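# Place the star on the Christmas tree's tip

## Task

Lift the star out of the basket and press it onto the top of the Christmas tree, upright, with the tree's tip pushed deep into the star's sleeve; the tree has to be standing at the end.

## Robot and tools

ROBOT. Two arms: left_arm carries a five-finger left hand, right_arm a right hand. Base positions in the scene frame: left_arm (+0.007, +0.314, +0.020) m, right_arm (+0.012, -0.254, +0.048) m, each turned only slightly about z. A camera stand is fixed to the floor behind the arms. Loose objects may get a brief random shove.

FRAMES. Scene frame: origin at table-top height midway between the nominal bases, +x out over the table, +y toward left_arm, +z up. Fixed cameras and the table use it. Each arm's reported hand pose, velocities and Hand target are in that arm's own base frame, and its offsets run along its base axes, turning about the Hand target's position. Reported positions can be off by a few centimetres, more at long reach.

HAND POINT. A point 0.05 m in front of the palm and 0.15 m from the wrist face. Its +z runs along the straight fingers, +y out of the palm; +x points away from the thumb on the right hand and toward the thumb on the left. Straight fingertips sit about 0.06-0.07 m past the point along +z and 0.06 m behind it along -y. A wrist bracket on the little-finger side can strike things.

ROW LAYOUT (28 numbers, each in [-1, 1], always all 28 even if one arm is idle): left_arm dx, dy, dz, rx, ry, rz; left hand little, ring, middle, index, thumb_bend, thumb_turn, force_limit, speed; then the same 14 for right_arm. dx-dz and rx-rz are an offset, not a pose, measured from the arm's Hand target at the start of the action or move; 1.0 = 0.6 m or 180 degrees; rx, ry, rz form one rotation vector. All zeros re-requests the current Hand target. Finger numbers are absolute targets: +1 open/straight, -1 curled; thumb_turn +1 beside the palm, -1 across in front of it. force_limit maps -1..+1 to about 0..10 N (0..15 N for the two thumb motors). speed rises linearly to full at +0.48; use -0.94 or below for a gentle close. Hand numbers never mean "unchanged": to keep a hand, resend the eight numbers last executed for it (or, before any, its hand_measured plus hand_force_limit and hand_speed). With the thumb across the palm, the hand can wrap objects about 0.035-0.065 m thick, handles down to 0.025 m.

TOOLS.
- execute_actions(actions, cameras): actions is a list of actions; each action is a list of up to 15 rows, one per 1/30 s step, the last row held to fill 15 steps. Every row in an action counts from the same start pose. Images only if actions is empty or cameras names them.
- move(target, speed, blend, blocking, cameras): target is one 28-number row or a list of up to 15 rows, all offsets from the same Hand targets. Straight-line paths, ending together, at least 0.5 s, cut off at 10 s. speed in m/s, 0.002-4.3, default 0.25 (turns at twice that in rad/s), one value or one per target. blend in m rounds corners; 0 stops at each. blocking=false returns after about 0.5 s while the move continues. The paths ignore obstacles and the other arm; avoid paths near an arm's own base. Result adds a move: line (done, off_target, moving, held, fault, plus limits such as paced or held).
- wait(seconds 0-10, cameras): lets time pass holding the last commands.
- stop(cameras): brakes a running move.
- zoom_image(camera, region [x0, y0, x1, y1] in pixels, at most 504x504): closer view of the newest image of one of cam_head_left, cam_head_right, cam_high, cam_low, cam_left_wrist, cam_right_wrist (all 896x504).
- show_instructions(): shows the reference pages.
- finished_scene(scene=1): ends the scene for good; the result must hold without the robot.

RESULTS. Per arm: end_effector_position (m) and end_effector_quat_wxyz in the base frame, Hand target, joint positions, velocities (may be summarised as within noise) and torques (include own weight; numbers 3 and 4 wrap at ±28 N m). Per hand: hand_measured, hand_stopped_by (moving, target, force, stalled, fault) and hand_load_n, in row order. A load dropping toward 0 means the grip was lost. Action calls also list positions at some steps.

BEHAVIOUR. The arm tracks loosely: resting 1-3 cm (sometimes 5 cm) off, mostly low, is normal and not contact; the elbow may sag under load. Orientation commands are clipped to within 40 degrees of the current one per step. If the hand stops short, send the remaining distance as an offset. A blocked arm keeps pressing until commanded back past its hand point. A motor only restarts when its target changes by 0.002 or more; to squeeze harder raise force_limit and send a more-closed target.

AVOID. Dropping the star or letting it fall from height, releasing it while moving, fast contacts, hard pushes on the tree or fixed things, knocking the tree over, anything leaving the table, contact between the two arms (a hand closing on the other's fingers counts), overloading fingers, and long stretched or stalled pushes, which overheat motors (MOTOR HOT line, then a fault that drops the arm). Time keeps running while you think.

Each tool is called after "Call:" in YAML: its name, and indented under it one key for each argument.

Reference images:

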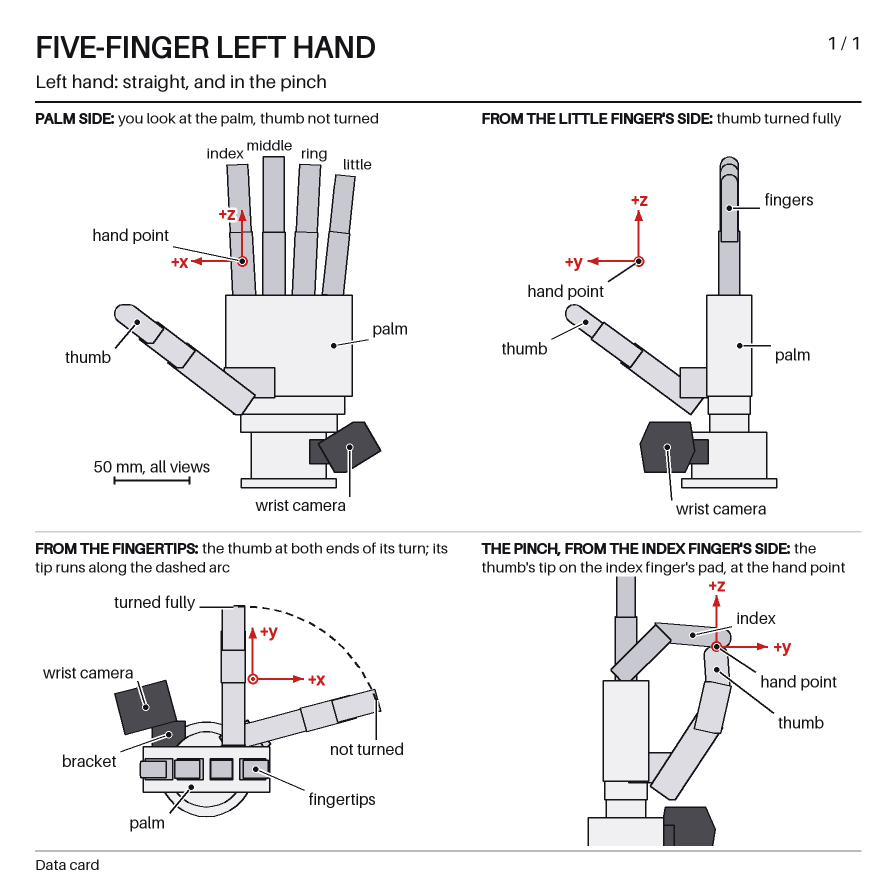

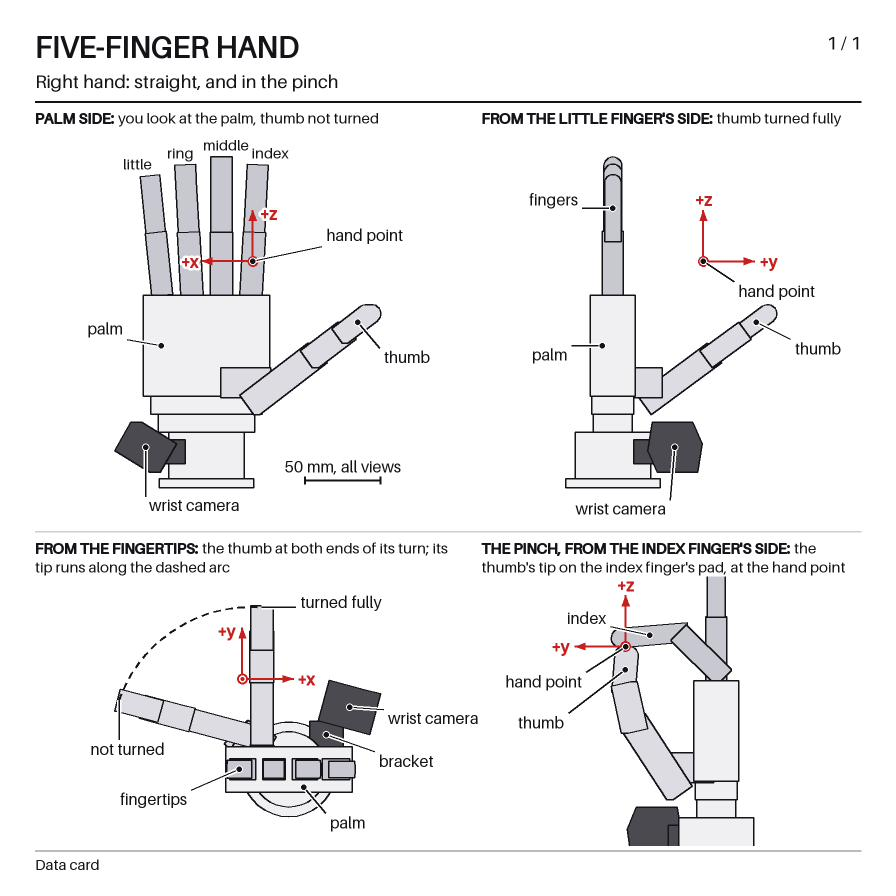

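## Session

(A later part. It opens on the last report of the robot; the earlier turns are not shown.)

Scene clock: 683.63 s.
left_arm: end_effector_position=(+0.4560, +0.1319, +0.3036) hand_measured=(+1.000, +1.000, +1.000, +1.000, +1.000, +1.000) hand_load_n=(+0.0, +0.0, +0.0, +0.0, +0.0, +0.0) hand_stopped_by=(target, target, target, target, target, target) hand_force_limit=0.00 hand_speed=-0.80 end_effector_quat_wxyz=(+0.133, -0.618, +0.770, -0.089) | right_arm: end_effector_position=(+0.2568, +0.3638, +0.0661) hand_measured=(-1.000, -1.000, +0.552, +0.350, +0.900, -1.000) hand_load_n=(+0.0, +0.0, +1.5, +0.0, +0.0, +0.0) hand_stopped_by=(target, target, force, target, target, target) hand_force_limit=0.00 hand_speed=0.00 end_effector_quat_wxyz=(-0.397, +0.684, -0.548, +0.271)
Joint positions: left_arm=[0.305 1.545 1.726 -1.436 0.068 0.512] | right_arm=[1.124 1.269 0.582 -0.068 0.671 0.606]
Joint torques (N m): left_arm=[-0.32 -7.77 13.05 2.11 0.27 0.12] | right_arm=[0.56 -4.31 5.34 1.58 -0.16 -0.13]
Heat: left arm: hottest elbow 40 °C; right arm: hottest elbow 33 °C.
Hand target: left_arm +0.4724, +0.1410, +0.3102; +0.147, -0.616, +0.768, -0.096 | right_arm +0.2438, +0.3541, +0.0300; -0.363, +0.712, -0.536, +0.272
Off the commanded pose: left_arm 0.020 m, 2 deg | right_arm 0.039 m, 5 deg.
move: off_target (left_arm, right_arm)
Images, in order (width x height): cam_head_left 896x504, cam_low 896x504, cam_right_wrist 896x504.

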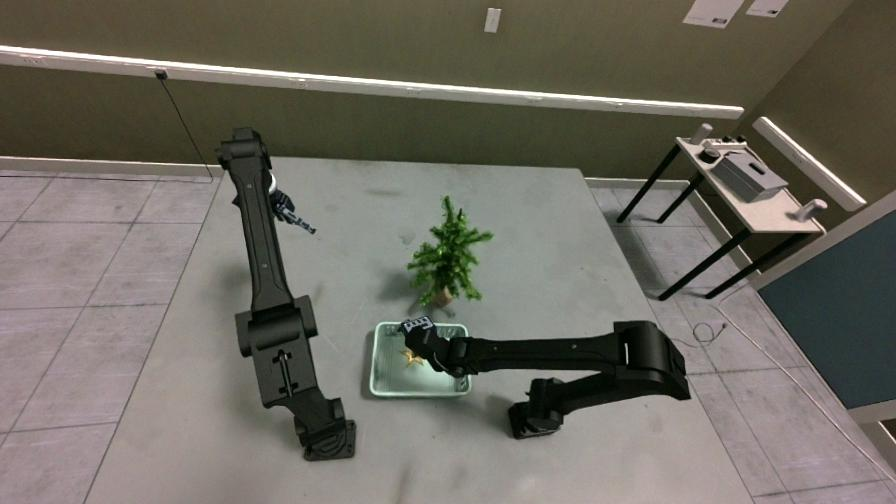

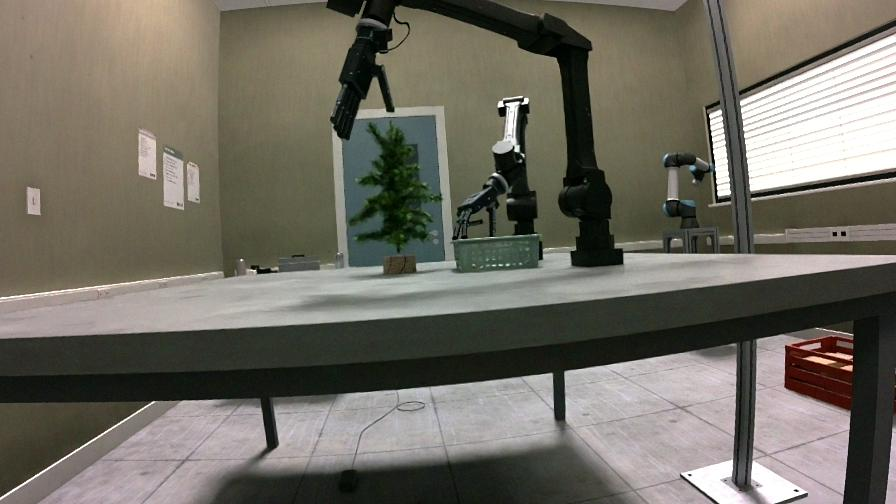

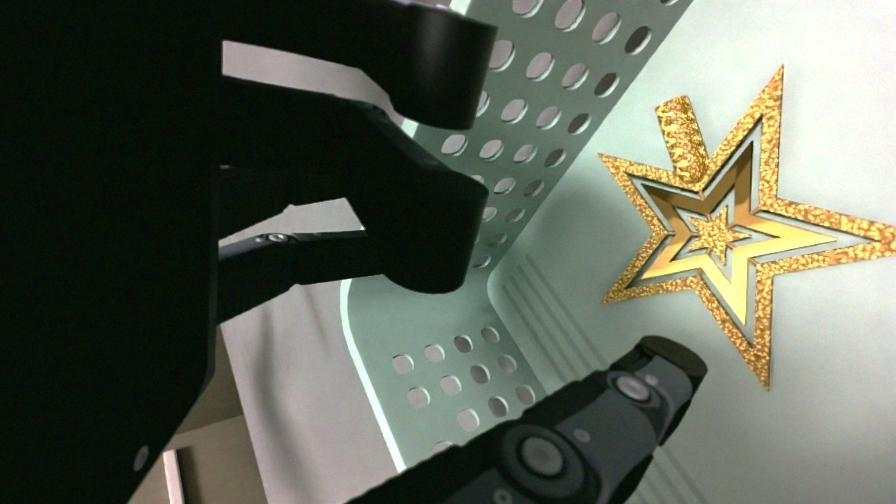

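Call:
move:
  target:
    - [0,0,0,0,0,0, 1,1,1,1,1,1,0,-0.8, 0,0,0.133,0,0,0, -1,-1,0.552,0.35,0.9,-1,0,0]
  speed: 0.1
  cameras: ["cam_right_wrist", "cam_low", "cam_head_left","cam_head_right"]

Scene clock: 697.97 s.
left_arm: end_effector_position=(+0.4560, +0.1319, +0.3036) hand_measured=(+1.000, +1.000, +1.000, +1.000, +1.000, +1.000) hand_load_n=(-0.5, +0.0, +0.0, +0.0, +0.0, +0.0) hand_stopped_by=(target, target, target, target, target, target) hand_force_limit=0.00 hand_speed=-0.80 end_effector_quat_wxyz=(+0.133, -0.618, +0.770, -0.089) | right_arm: end_effector_position=(+0.2412, +0.3394, +0.0917) hand_measured=(-1.000, -1.000, +0.552, +0.350, +0.900, -1.000) hand_load_n=(+0.0, +0.5, +0.0, +0.0, +0.0, +0.0) hand_stopped_by=(target, target, target, target, target, target) hand_force_limit=0.00 hand_speed=0.00 end_effector_quat_wxyz=(-0.348, +0.714, -0.541, +0.277)
Joint positions: left_arm=[0.305 1.545 1.726 -1.436 0.068 0.512] | right_arm=[1.127 1.161 0.638 -0.347 0.658 0.604]
Joint torques (N m): left_arm=[-0.03 -8.18 13.19 2.11 0.27 0.11] | right_arm=[0.38 -7.53 11.74 1.2 0.36 -0.09]
Heat: left arm: hottest elbow 40 °C; right arm: hottest elbow 33 °C.
Hand target: left_arm +0.4724, +0.1410, +0.3102; +0.147, -0.616, +0.768, -0.096 | right_arm +0.2438, +0.3541, +0.1097; -0.363, +0.712, -0.536, +0.273
Off the commanded pose: left_arm 0.020 m, 2 deg | right_arm 0.023 m, 2 deg.
move: off_target (left_arm, right_arm)
Images, in order (width x height): cam_head_left 896x504, cam_head_right 896x504, cam_low 896x504, cam_right_wrist 896x504.

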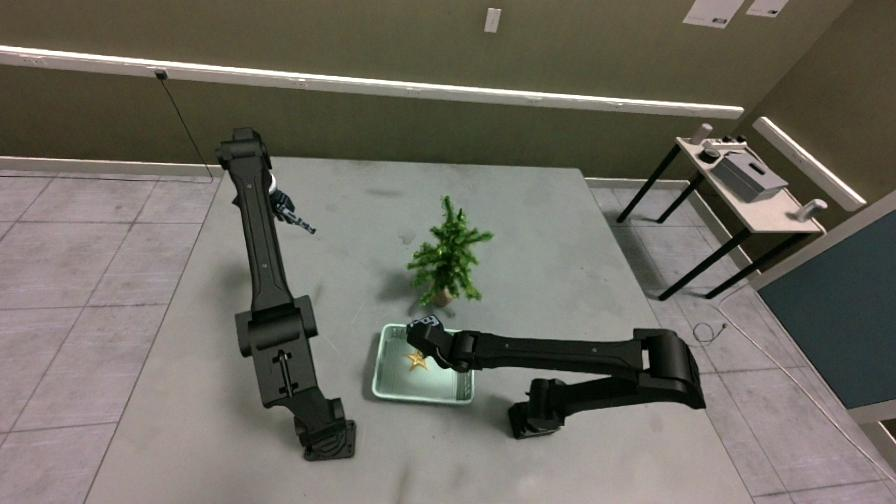

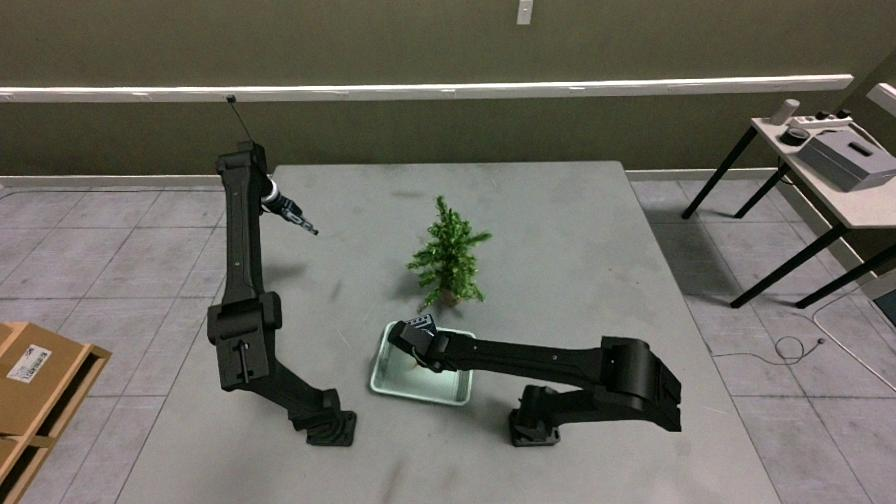

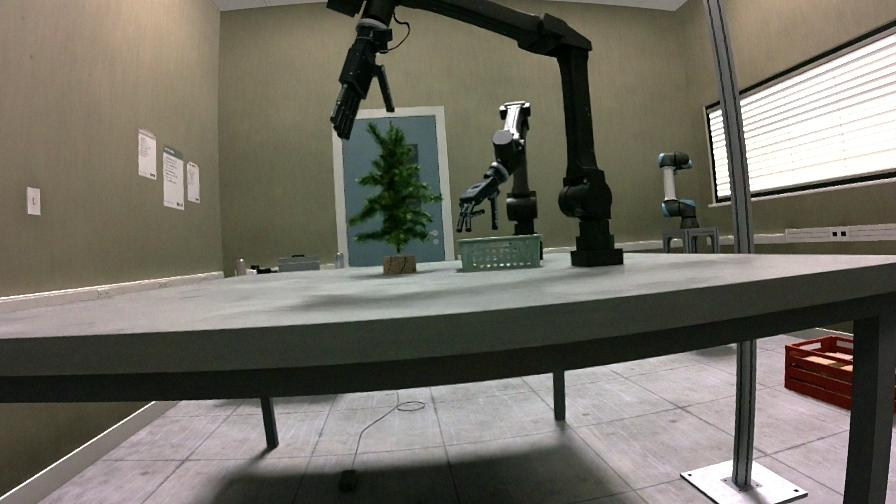

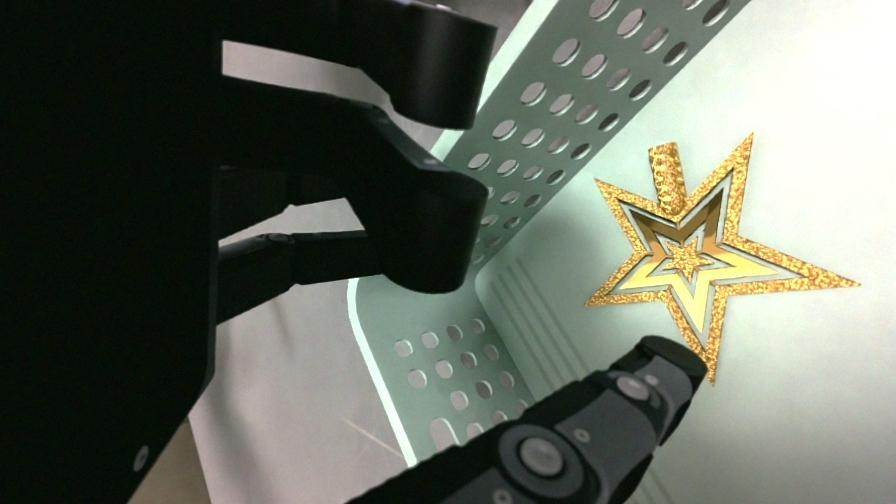

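Call:
move:
  target:
    - [0,0,0,0,0,0, 1,1,1,1,1,1,0,-0.8, -0.0305,0.0165,-0.02,0,0,0, -1,-1,0.7,0.7,0.9,-1,0,0]
    - [0,0,0,0,0,0, 1,1,1,1,1,1,0,-0.8, -0.0305,0.0165,-0.073,0,0,0, -1,-1,0.7,0.7,0.9,-1,0,0]
  speed: 0.06
  cameras: ["cam_right_wrist", "cam_low", "cam_head_left"]

Scene clock: 804.27 s.
left_arm: end_effector_position=(+0.4560, +0.1319, +0.3036) hand_measured=(+1.000, +1.000, +1.000, +1.000, +1.000, +1.000) hand_load_n=(+0.0, +0.0, +0.0, +0.0, +0.0, +0.0) hand_stopped_by=(target, target, target, target, target, target) hand_force_limit=0.00 hand_speed=-0.80 end_effector_quat_wxyz=(+0.133, -0.618, +0.770, -0.089) | right_arm: end_effector_position=(+0.2284, +0.3626, +0.0737) hand_measured=(-1.000, -1.000, +0.700, +0.700, +0.900, -1.000) hand_load_n=(+0.0, +0.0, +0.0, +0.0, +0.0, +0.0) hand_stopped_by=(target, target, target, target, target, target) hand_force_limit=0.00 hand_speed=0.00 end_effector_quat_wxyz=(-0.365, +0.710, -0.536, +0.274)
Joint positions: left_arm=[0.305 1.545 1.726 -1.436 0.068 0.512] | right_arm=[1.193 1.232 0.624 -0.257 0.698 0.649]
Joint torques (N m): left_arm=[0.09 -7.71 13.09 2.14 0.24 0.11] | right_arm=[1.03 -6.95 7.66 2.1 0.46 0.03]
Heat: left arm: hottest elbow 41 °C; right arm: hottest elbow 39 °C.
Hand target: left_arm +0.4724, +0.1410, +0.3102; +0.147, -0.616, +0.768, -0.096 | right_arm +0.2255, +0.3639, +0.0659; -0.363, +0.712, -0.536, +0.273
Off the commanded pose: left_arm 0.020 m, 2 deg | right_arm 0.008 m, 0 deg.
move: off_target (left_arm)
Images, in order (width x height): cam_head_left 896x504, cam_low 896x504, cam_right_wrist 896x504.

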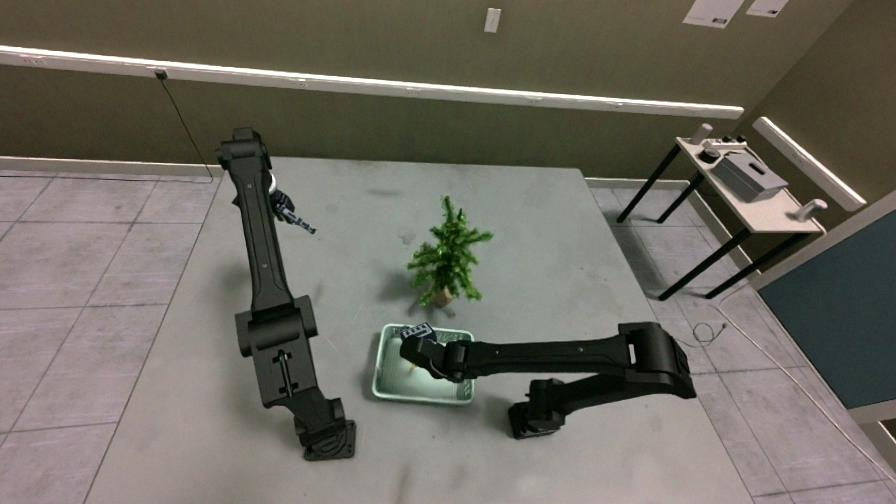

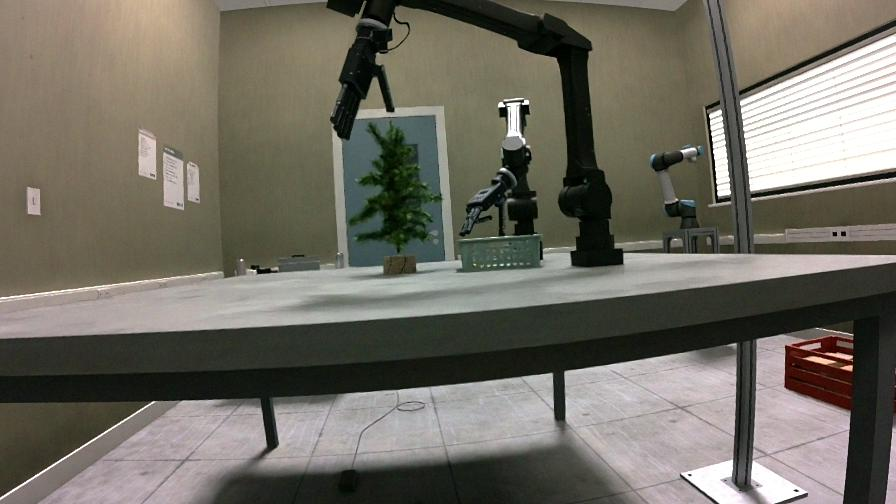

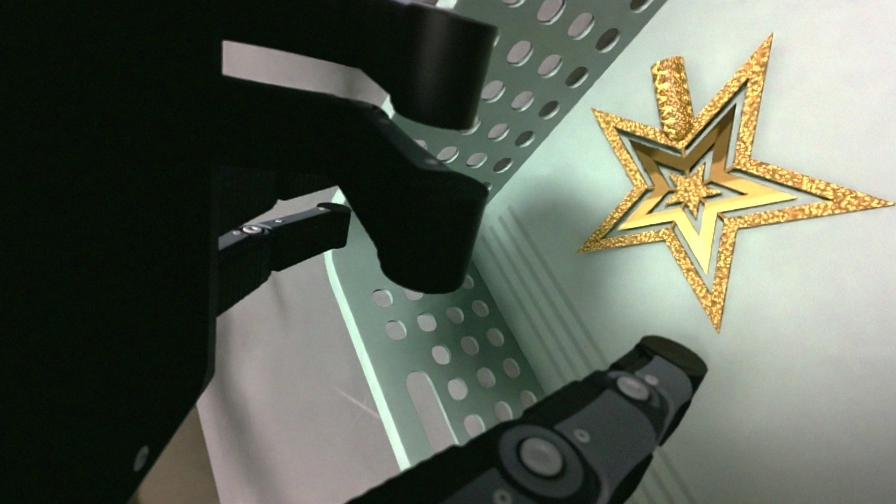

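Call:
move:
  target:
    - [0,0,0,0,0,0, 1,1,1,1,1,1,0,-0.8, 0,0,0.11,0,0,0, -1,-1,0.7,0.7,0.9,-1,0,0]
    - [0,0,0,0,0,0, 1,1,1,1,1,1,0,-0.8, -0.079,-0.003,0.11,-0.075,0.2617,0, -1,-1,1,-1,0.9,0,0,0]
  speed: 0.12
  cameras: ["cam_right_wrist", "cam_low", "cam_head_left"]

Scene clock: 940.13 s.
left_arm: end_effector_position=(+0.4560, +0.1319, +0.3036) hand_measured=(+1.000, +1.000, +1.000, +1.000, +1.000, +1.000) hand_load_n=(+0.0, +0.0, +0.0, +0.0, +0.0, +0.0) hand_stopped_by=(target, target, target, target, target, target) hand_force_limit=0.00 hand_speed=-0.80 end_effector_quat_wxyz=(+0.133, -0.618, +0.770, -0.089) | right_arm: end_effector_position=(+0.1679, +0.3524, +0.1255) hand_measured=(-1.000, -1.000, +1.000, -1.000, +0.900, +0.000) hand_load_n=(+0.0, +0.0, +0.0, +0.0, +0.0, +0.0) hand_stopped_by=(target, target, target, target, target, target) hand_force_limit=0.00 hand_speed=0.00 end_effector_quat_wxyz=(-0.030, +0.798, -0.602, +0.027)
Joint positions: left_arm=[0.305 1.545 1.726 -1.436 0.068 0.512] | right_arm=[0.995 1.424 1.112 -1.203 0.057 0.715]
Joint torques (N m): left_arm=[-0.15 -8.12 13.11 2.1 0.23 0.09] | right_arm=[-0.56 -9.41 12.08 0.17 -0.02 -0.15]
Heat: left arm: hottest elbow 41 °C; right arm: hottest elbow 35 °C.
Hand target: left_arm +0.4724, +0.1410, +0.3102; +0.147, -0.616, +0.768, -0.096 | right_arm +0.1781, +0.3622, +0.1319; -0.035, +0.798, -0.601, +0.026
Off the commanded pose: left_arm 0.020 m, 2 deg | right_arm 0.015 m, 1 deg.
move: off_target (left_arm, right_arm); target 2's new numbers were sent with right_arm's hand 0.015 m and 1 deg from that target
Images, in order (width x height): cam_head_left 896x504, cam_low 896x504, cam_right_wrist 896x504.

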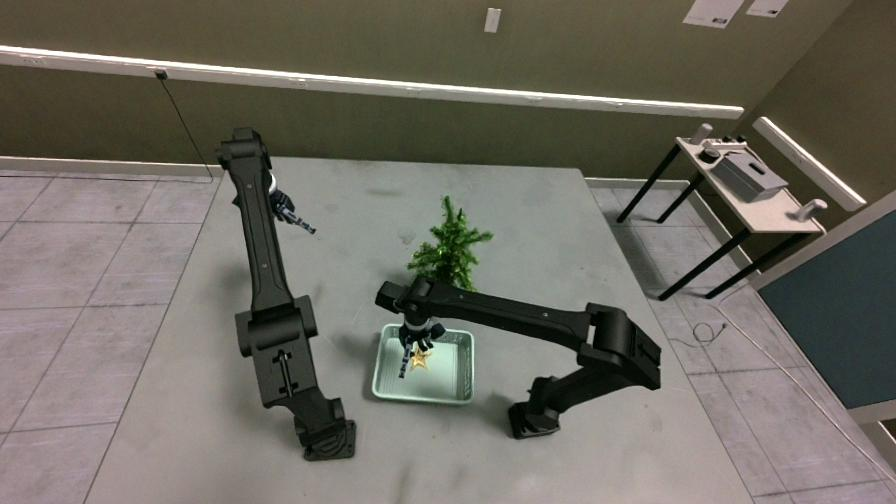

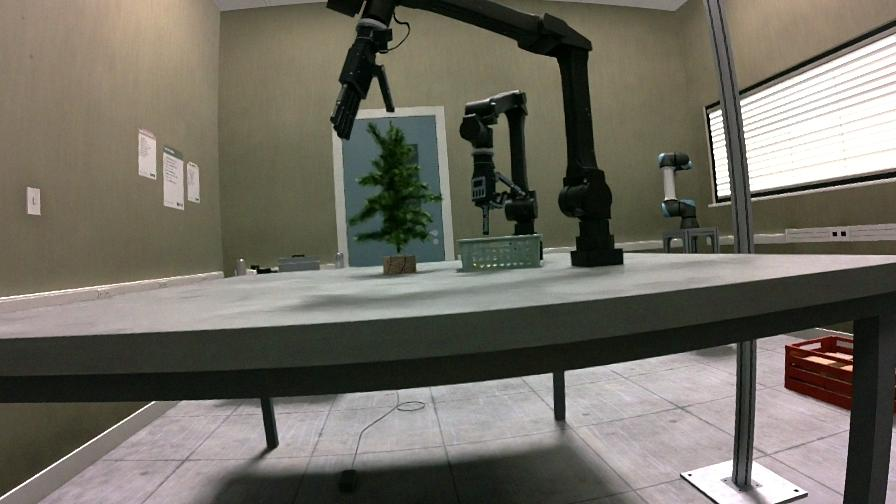

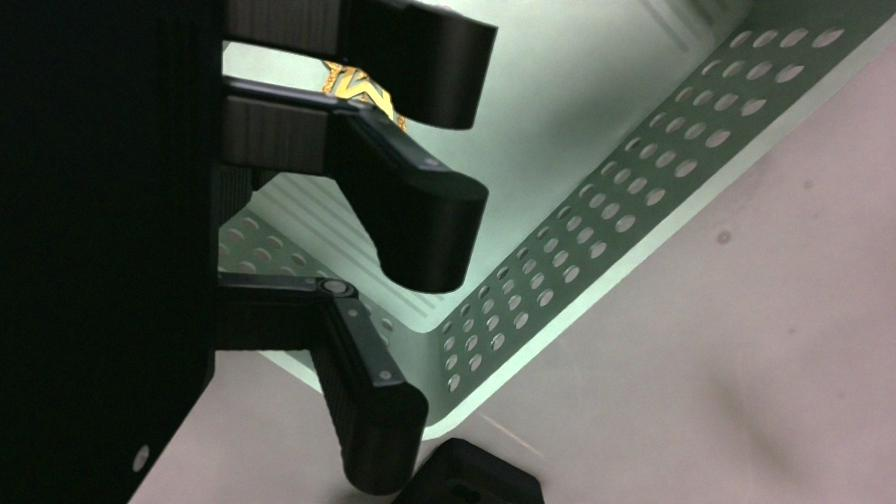

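Call:
move:
  target:
    - [0,0,0,0,0,0, 1,1,1,1,1,1,0,-0.8, 0,0,0.08,0,0,0, -1,-1,1,-1,0.9,0,0,0]
    - [0,0,0,0,0,0, 1,1,1,1,1,1,0,-0.8, 0,0,0.08,0,0,0, 1,1,1,1,0.9,1,0,0]
  speed: 0.12
  cameras: ["cam_right_wrist", "cam_low", "cam_head_left", "cam_head_right"]

Scene clock: 951.77 s.
left_arm: end_effector_position=(+0.4560, +0.1319, +0.3036) hand_measured=(+1.000, +1.000, +1.000, +1.000, +1.000, +1.000) hand_load_n=(+0.0, +0.0, +0.0, +0.0, +0.0, +0.0) hand_stopped_by=(target, target, target, target, target, target) hand_force_limit=0.00 hand_speed=-0.80 end_effector_quat_wxyz=(+0.133, -0.618, +0.770, -0.089) | right_arm: end_effector_position=(+0.1688, +0.3538, +0.1637) hand_measured=(+1.000, +1.000, +1.000, +1.000, +0.900, +1.000) hand_load_n=(+0.0, +0.0, +0.0, +0.0, +0.0, +0.0) hand_stopped_by=(target, target, target, target, target, target) hand_force_limit=0.00 hand_speed=0.00 end_effector_quat_wxyz=(-0.017, +0.798, -0.602, +0.027)
Joint positions: left_arm=[0.305 1.545 1.726 -1.436 0.068 0.512] | right_arm=[0.995 1.42 1.211 -1.332 0.057 0.715]
Joint torques (N m): left_arm=[-0.21 -7.94 13.15 2.1 0.25 0.11] | right_arm=[-1.08 -11.99 12.53 0.17 -0.01 -0.15]
Heat: left arm: hottest elbow 42 °C; right arm: hottest elbow 37 °C.
Hand target: left_arm +0.4724, +0.1410, +0.3102; +0.147, -0.616, +0.768, -0.096 | right_arm +0.1781, +0.3622, +0.1799; -0.035, +0.798, -0.602, +0.026
Off the commanded pose: left_arm 0.020 m, 2 deg | right_arm 0.021 m, 2 deg.
move: off_target (left_arm, right_arm); target 2's new numbers were sent with right_arm's hand 0.020 m and 2 deg from that target
Images, in order (width x height): cam_head_left 896x504, cam_head_right 896x504, cam_low 896x504, cam_right_wrist 896x504.

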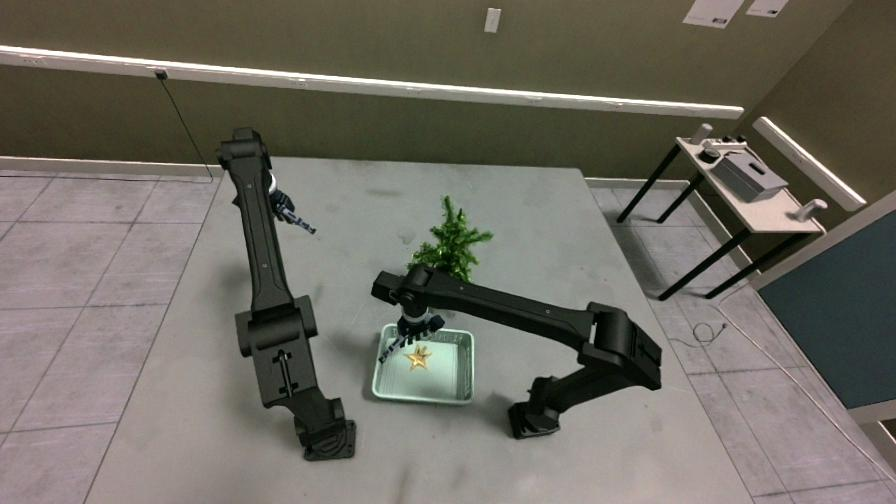

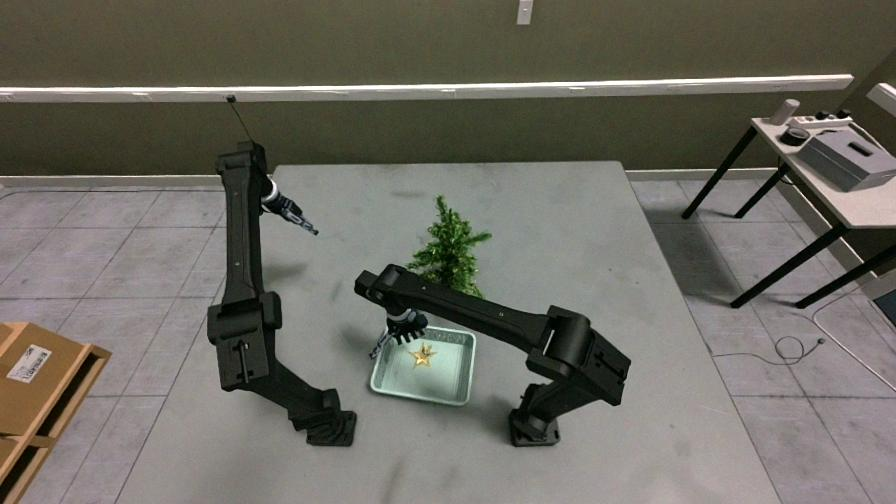

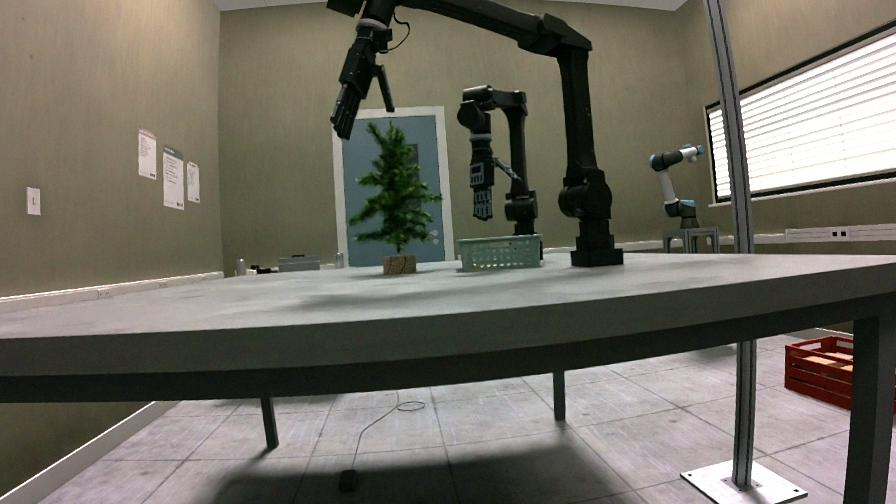

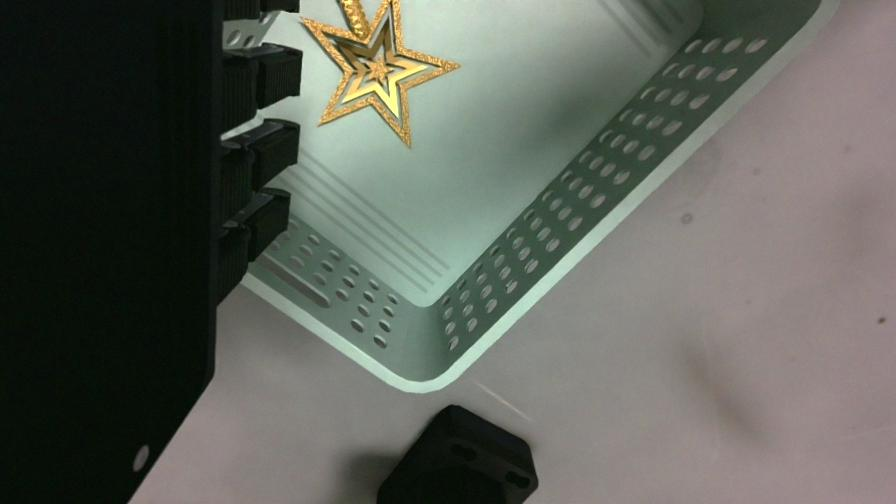

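Call:
move:
  target:
    - [0,0,0,0,0,0, 1,1,1,1,1,1,0,-0.8, 0.031,-0.0137,-0.063,0,0,0, 0.6,0.6,1,0.6,0.9,1,0,0]
  speed: 0.08
  cameras: ["cam_right_wrist", "cam_low", "cam_head_left"]

Scene clock: 999.00 s.
left_arm: end_effector_position=(+0.4560, +0.1319, +0.3036) hand_measured=(+1.000, +1.000, +1.000, +1.000, +1.000, +1.000) hand_load_n=(+0.0, +0.0, +0.0, +0.0, +0.0, +0.0) hand_stopped_by=(target, target, target, target, target, target) hand_force_limit=0.00 hand_speed=-0.80 end_effector_quat_wxyz=(+0.133, -0.618, +0.770, -0.089) | right_arm: end_effector_position=(+0.1942, +0.3556, +0.1532) hand_measured=(+0.600, +0.600, +1.000, +0.600, +0.900, +1.000) hand_load_n=(+0.0, +0.0, +0.0, +0.5, +0.0, +0.0) hand_stopped_by=(target, target, target, target, target, target) hand_force_limit=0.00 hand_speed=0.00 end_effector_quat_wxyz=(-0.045, +0.796, -0.603, +0.026)
Joint positions: left_arm=[0.305 1.545 1.726 -1.436 0.068 0.512] | right_arm=[0.946 1.426 1.19 -1.246 0.054 0.669]
Joint torques (N m): left_arm=[-0.26 -7.77 13.07 2.07 0.24 0.09] | right_arm=[-0.21 -10.4 8.09 0.87 -0.04 -0.14]
Heat: left arm: hottest elbow 42 °C; right arm: hottest elbow 40 °C.
Hand target: left_arm +0.4724, +0.1410, +0.3102; +0.147, -0.616, +0.768, -0.096 | right_arm +0.1967, +0.3540, +0.1422; -0.035, +0.798, -0.601, +0.026
Off the commanded pose: left_arm 0.020 m, 2 deg | right_arm 0.012 m, 1 deg.
move: off_target (left_arm, right_arm)
Images, in order (width x height): cam_head_left 896x504, cam_low 896x504, cam_right_wrist 896x504.

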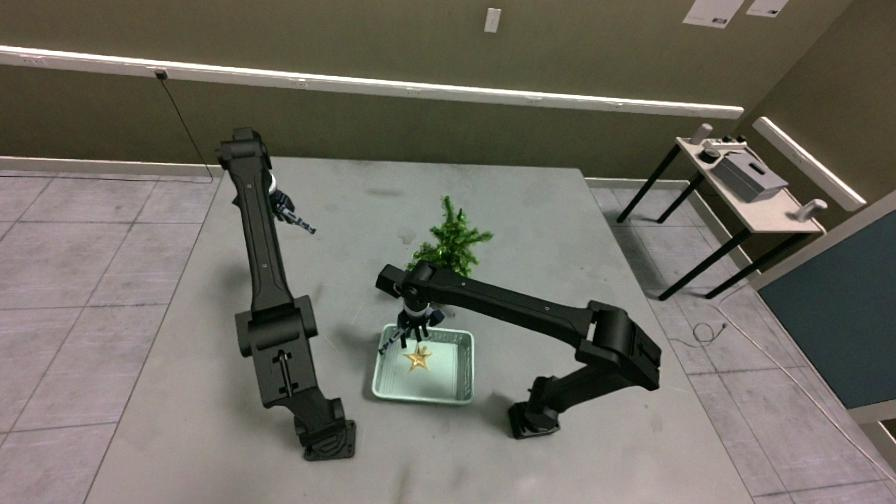

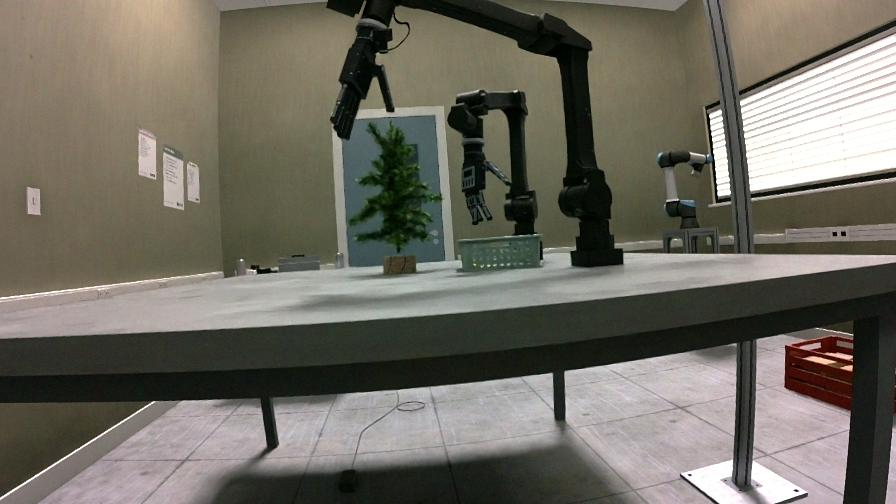

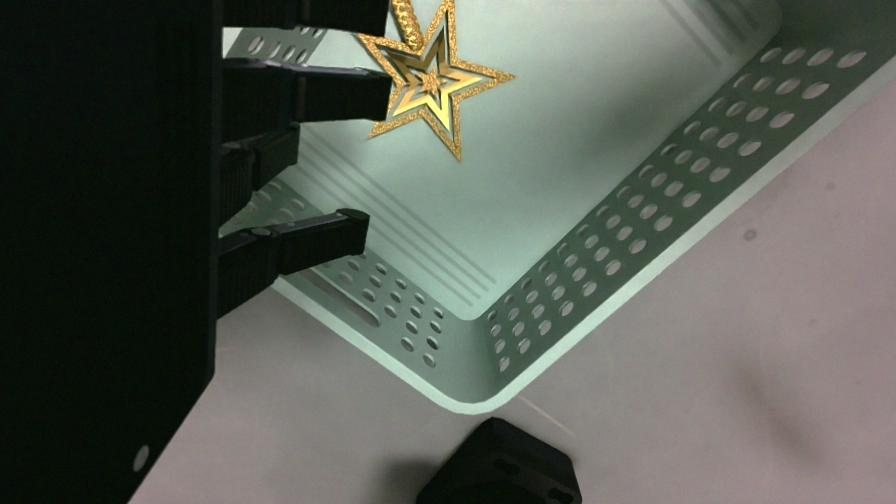

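Call:
move:
  target:
    - [0,0,0,0,0,0, 1,1,1,1,1,1,0,-0.8, -0.0187,-0.0108,-0.03,0,0,0, 0.6,0.6,1,0.6,0.9,1,0,0]
    - [0,0,0,0,0,0, 1,1,1,1,1,1,0,-0.8, -0.0187,-0.0108,-0.0953,0,0,0, 0.6,0.6,1,0.6,0.9,1,0,0]
  speed: 0.06
  cameras: ["cam_right_wrist", "cam_low", "cam_head_left"]

Scene clock: 1037.70 s.
left_arm: end_effector_position=(+0.4560, +0.1319, +0.3036) hand_measured=(+1.000, +1.000, +1.000, +1.000, +1.000, +1.000) hand_load_n=(+0.0, +0.0, +0.0, +0.0, +0.0, -0.5) hand_stopped_by=(target, target, target, target, target, target) hand_force_limit=0.00 hand_speed=-0.80 end_effector_quat_wxyz=(+0.133, -0.618, +0.770, -0.089) | right_arm: end_effector_position=(+0.1879, +0.3469, +0.0948) hand_measured=(+0.600, +0.600, +1.000, +0.600, +0.900, +1.000) hand_load_n=(+0.0, +0.0, +0.0, +0.0, +0.0, +0.5) hand_stopped_by=(target, target, target, target, target, target) hand_force_limit=0.00 hand_speed=0.00 end_effector_quat_wxyz=(-0.044, +0.796, -0.603, +0.026)
Joint positions: left_arm=[0.305 1.545 1.726 -1.436 0.068 0.512] | right_arm=[0.946 1.449 1.054 -1.089 0.054 0.669]
Joint torques (N m): left_arm=[0.03 -8 13.09 2.1 0.28 0.09] | right_arm=[-0.03 -9.23 7.87 0.88 0 -0.04]
Heat: left arm: hottest elbow 42 °C; right arm: hottest elbow 38 °C.
Hand target: left_arm +0.4724, +0.1410, +0.3102; +0.147, -0.616, +0.768, -0.096 | right_arm +0.1855, +0.3475, +0.0850; -0.035, +0.798, -0.601, +0.026
Off the commanded pose: left_arm 0.020 m, 2 deg | right_arm 0.010 m, 1 deg.
move: off_target (left_arm)
Images, in order (width x height): cam_head_left 896x504, cam_low 896x504, cam_right_wrist 896x504.

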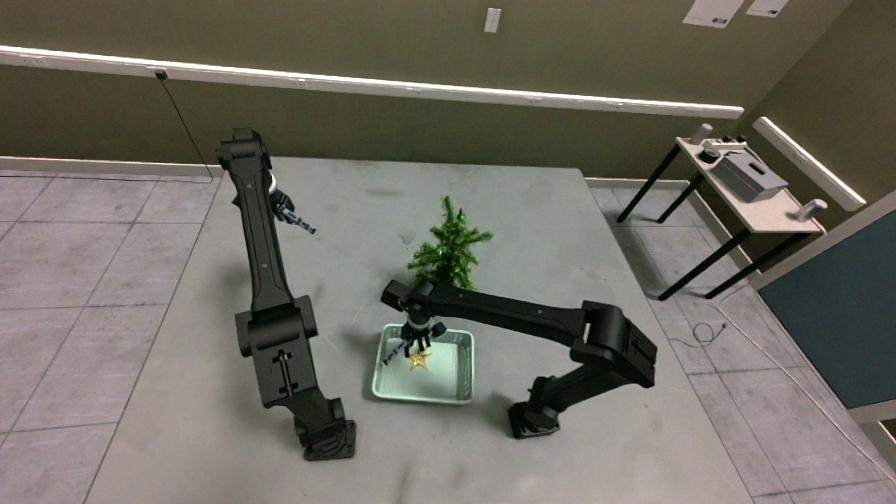

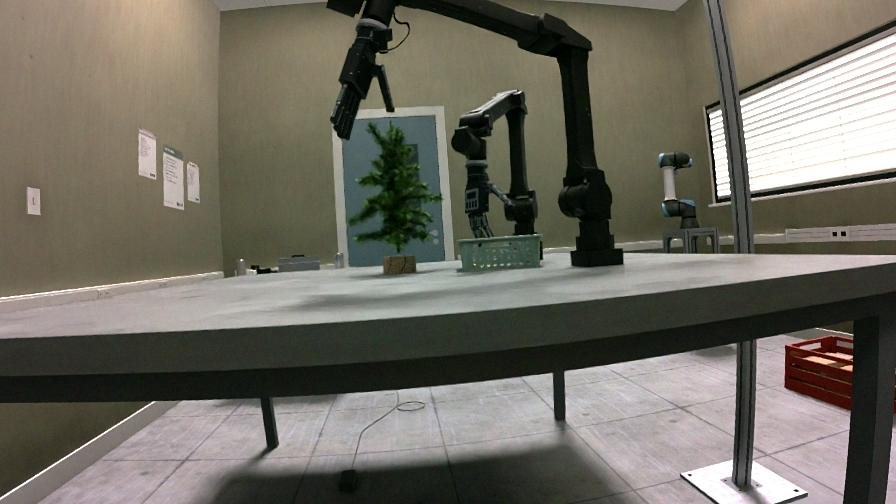

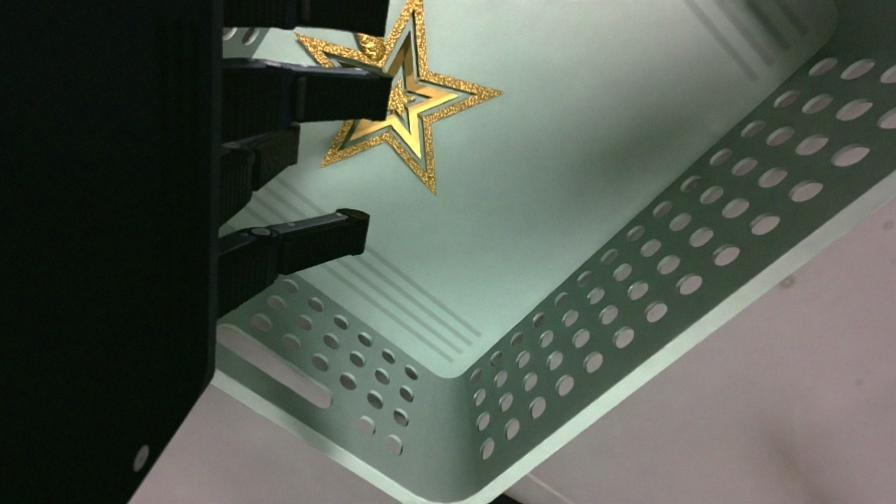

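Call:
move:
  target:
    - [0,0,0,0,0,0, 1,1,1,1,1,1,0,-0.8, 0,0,-0.078,0,0,0, 0.6,0.6,1,0.6,0.9,1,0,0]
  speed: 0.04
  cameras: ["cam_right_wrist", "cam_low", "cam_head_left"]

Scene clock: 1055.37 s.
left_arm: end_effector_position=(+0.4560, +0.1319, +0.3036) hand_measured=(+1.000, +1.000, +1.000, +1.000, +1.000, +1.000) hand_load_n=(+0.0, +0.0, +0.0, +0.0, +0.0, +0.0) hand_stopped_by=(target, target, target, target, target, target) hand_force_limit=0.00 hand_speed=-0.80 end_effector_quat_wxyz=(+0.133, -0.618, +0.770, -0.089) | right_arm: end_effector_position=(+0.1888, +0.3481, +0.0488) hand_measured=(+0.600, +0.600, +1.000, +0.600, +0.900, +1.000) hand_load_n=(+0.0, +0.0, +0.0, +0.0, +0.0, +0.0) hand_stopped_by=(target, target, target, target, target, target) hand_force_limit=0.00 hand_speed=0.00 end_effector_quat_wxyz=(-0.045, +0.796, -0.603, +0.026)
Joint positions: left_arm=[0.305 1.545 1.726 -1.436 0.068 0.512] | right_arm=[0.946 1.509 0.985 -0.958 0.054 0.669]
Joint torques (N m): left_arm=[-0.21 -8 13.09 1.99 0.27 0.1] | right_arm=[0.73 -9.58 7.06 1.22 0.01 0.02]
Heat: left arm: hottest elbow 42 °C; right arm: hottest elbow 37 °C.
Hand target: left_arm +0.4724, +0.1410, +0.3102; +0.147, -0.616, +0.768, -0.096 | right_arm +0.1855, +0.3475, +0.0382; -0.035, +0.798, -0.601, +0.026
Off the commanded pose: left_arm 0.020 m, 2 deg | right_arm 0.011 m, 1 deg.
move: off_target (left_arm, right_arm)
Images, in order (width x height): cam_head_left 896x504, cam_low 896x504, cam_right_wrist 896x504.

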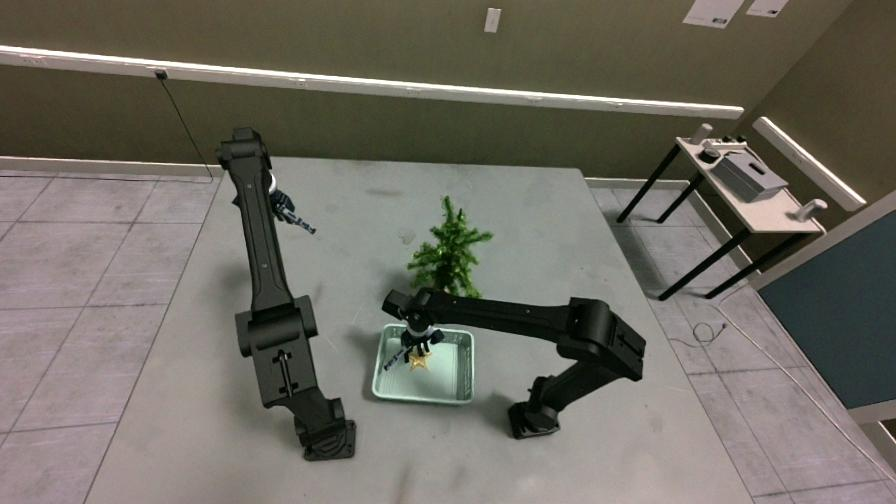

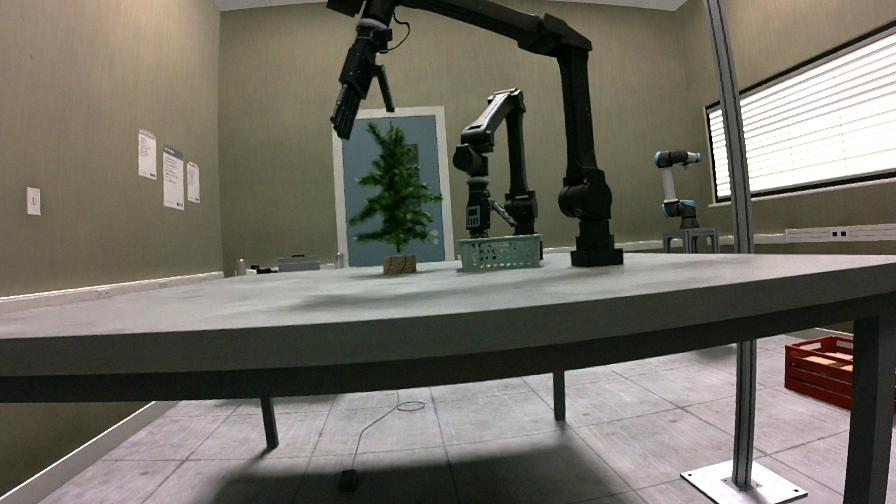

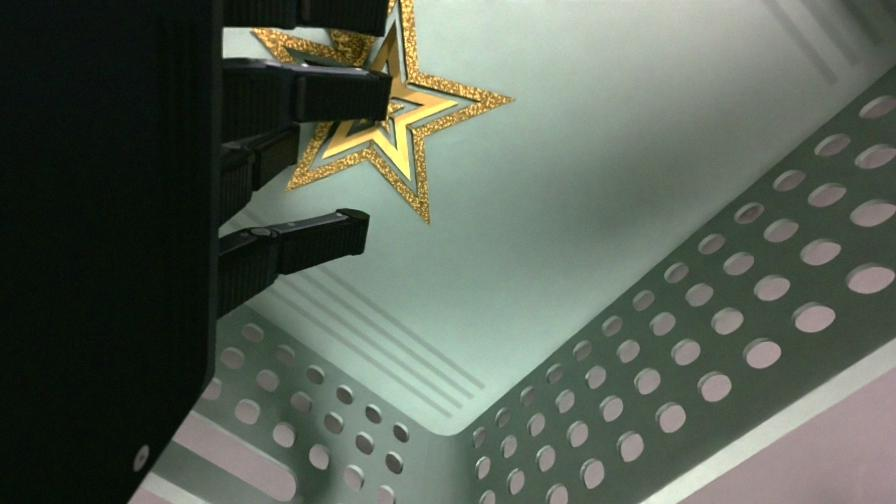

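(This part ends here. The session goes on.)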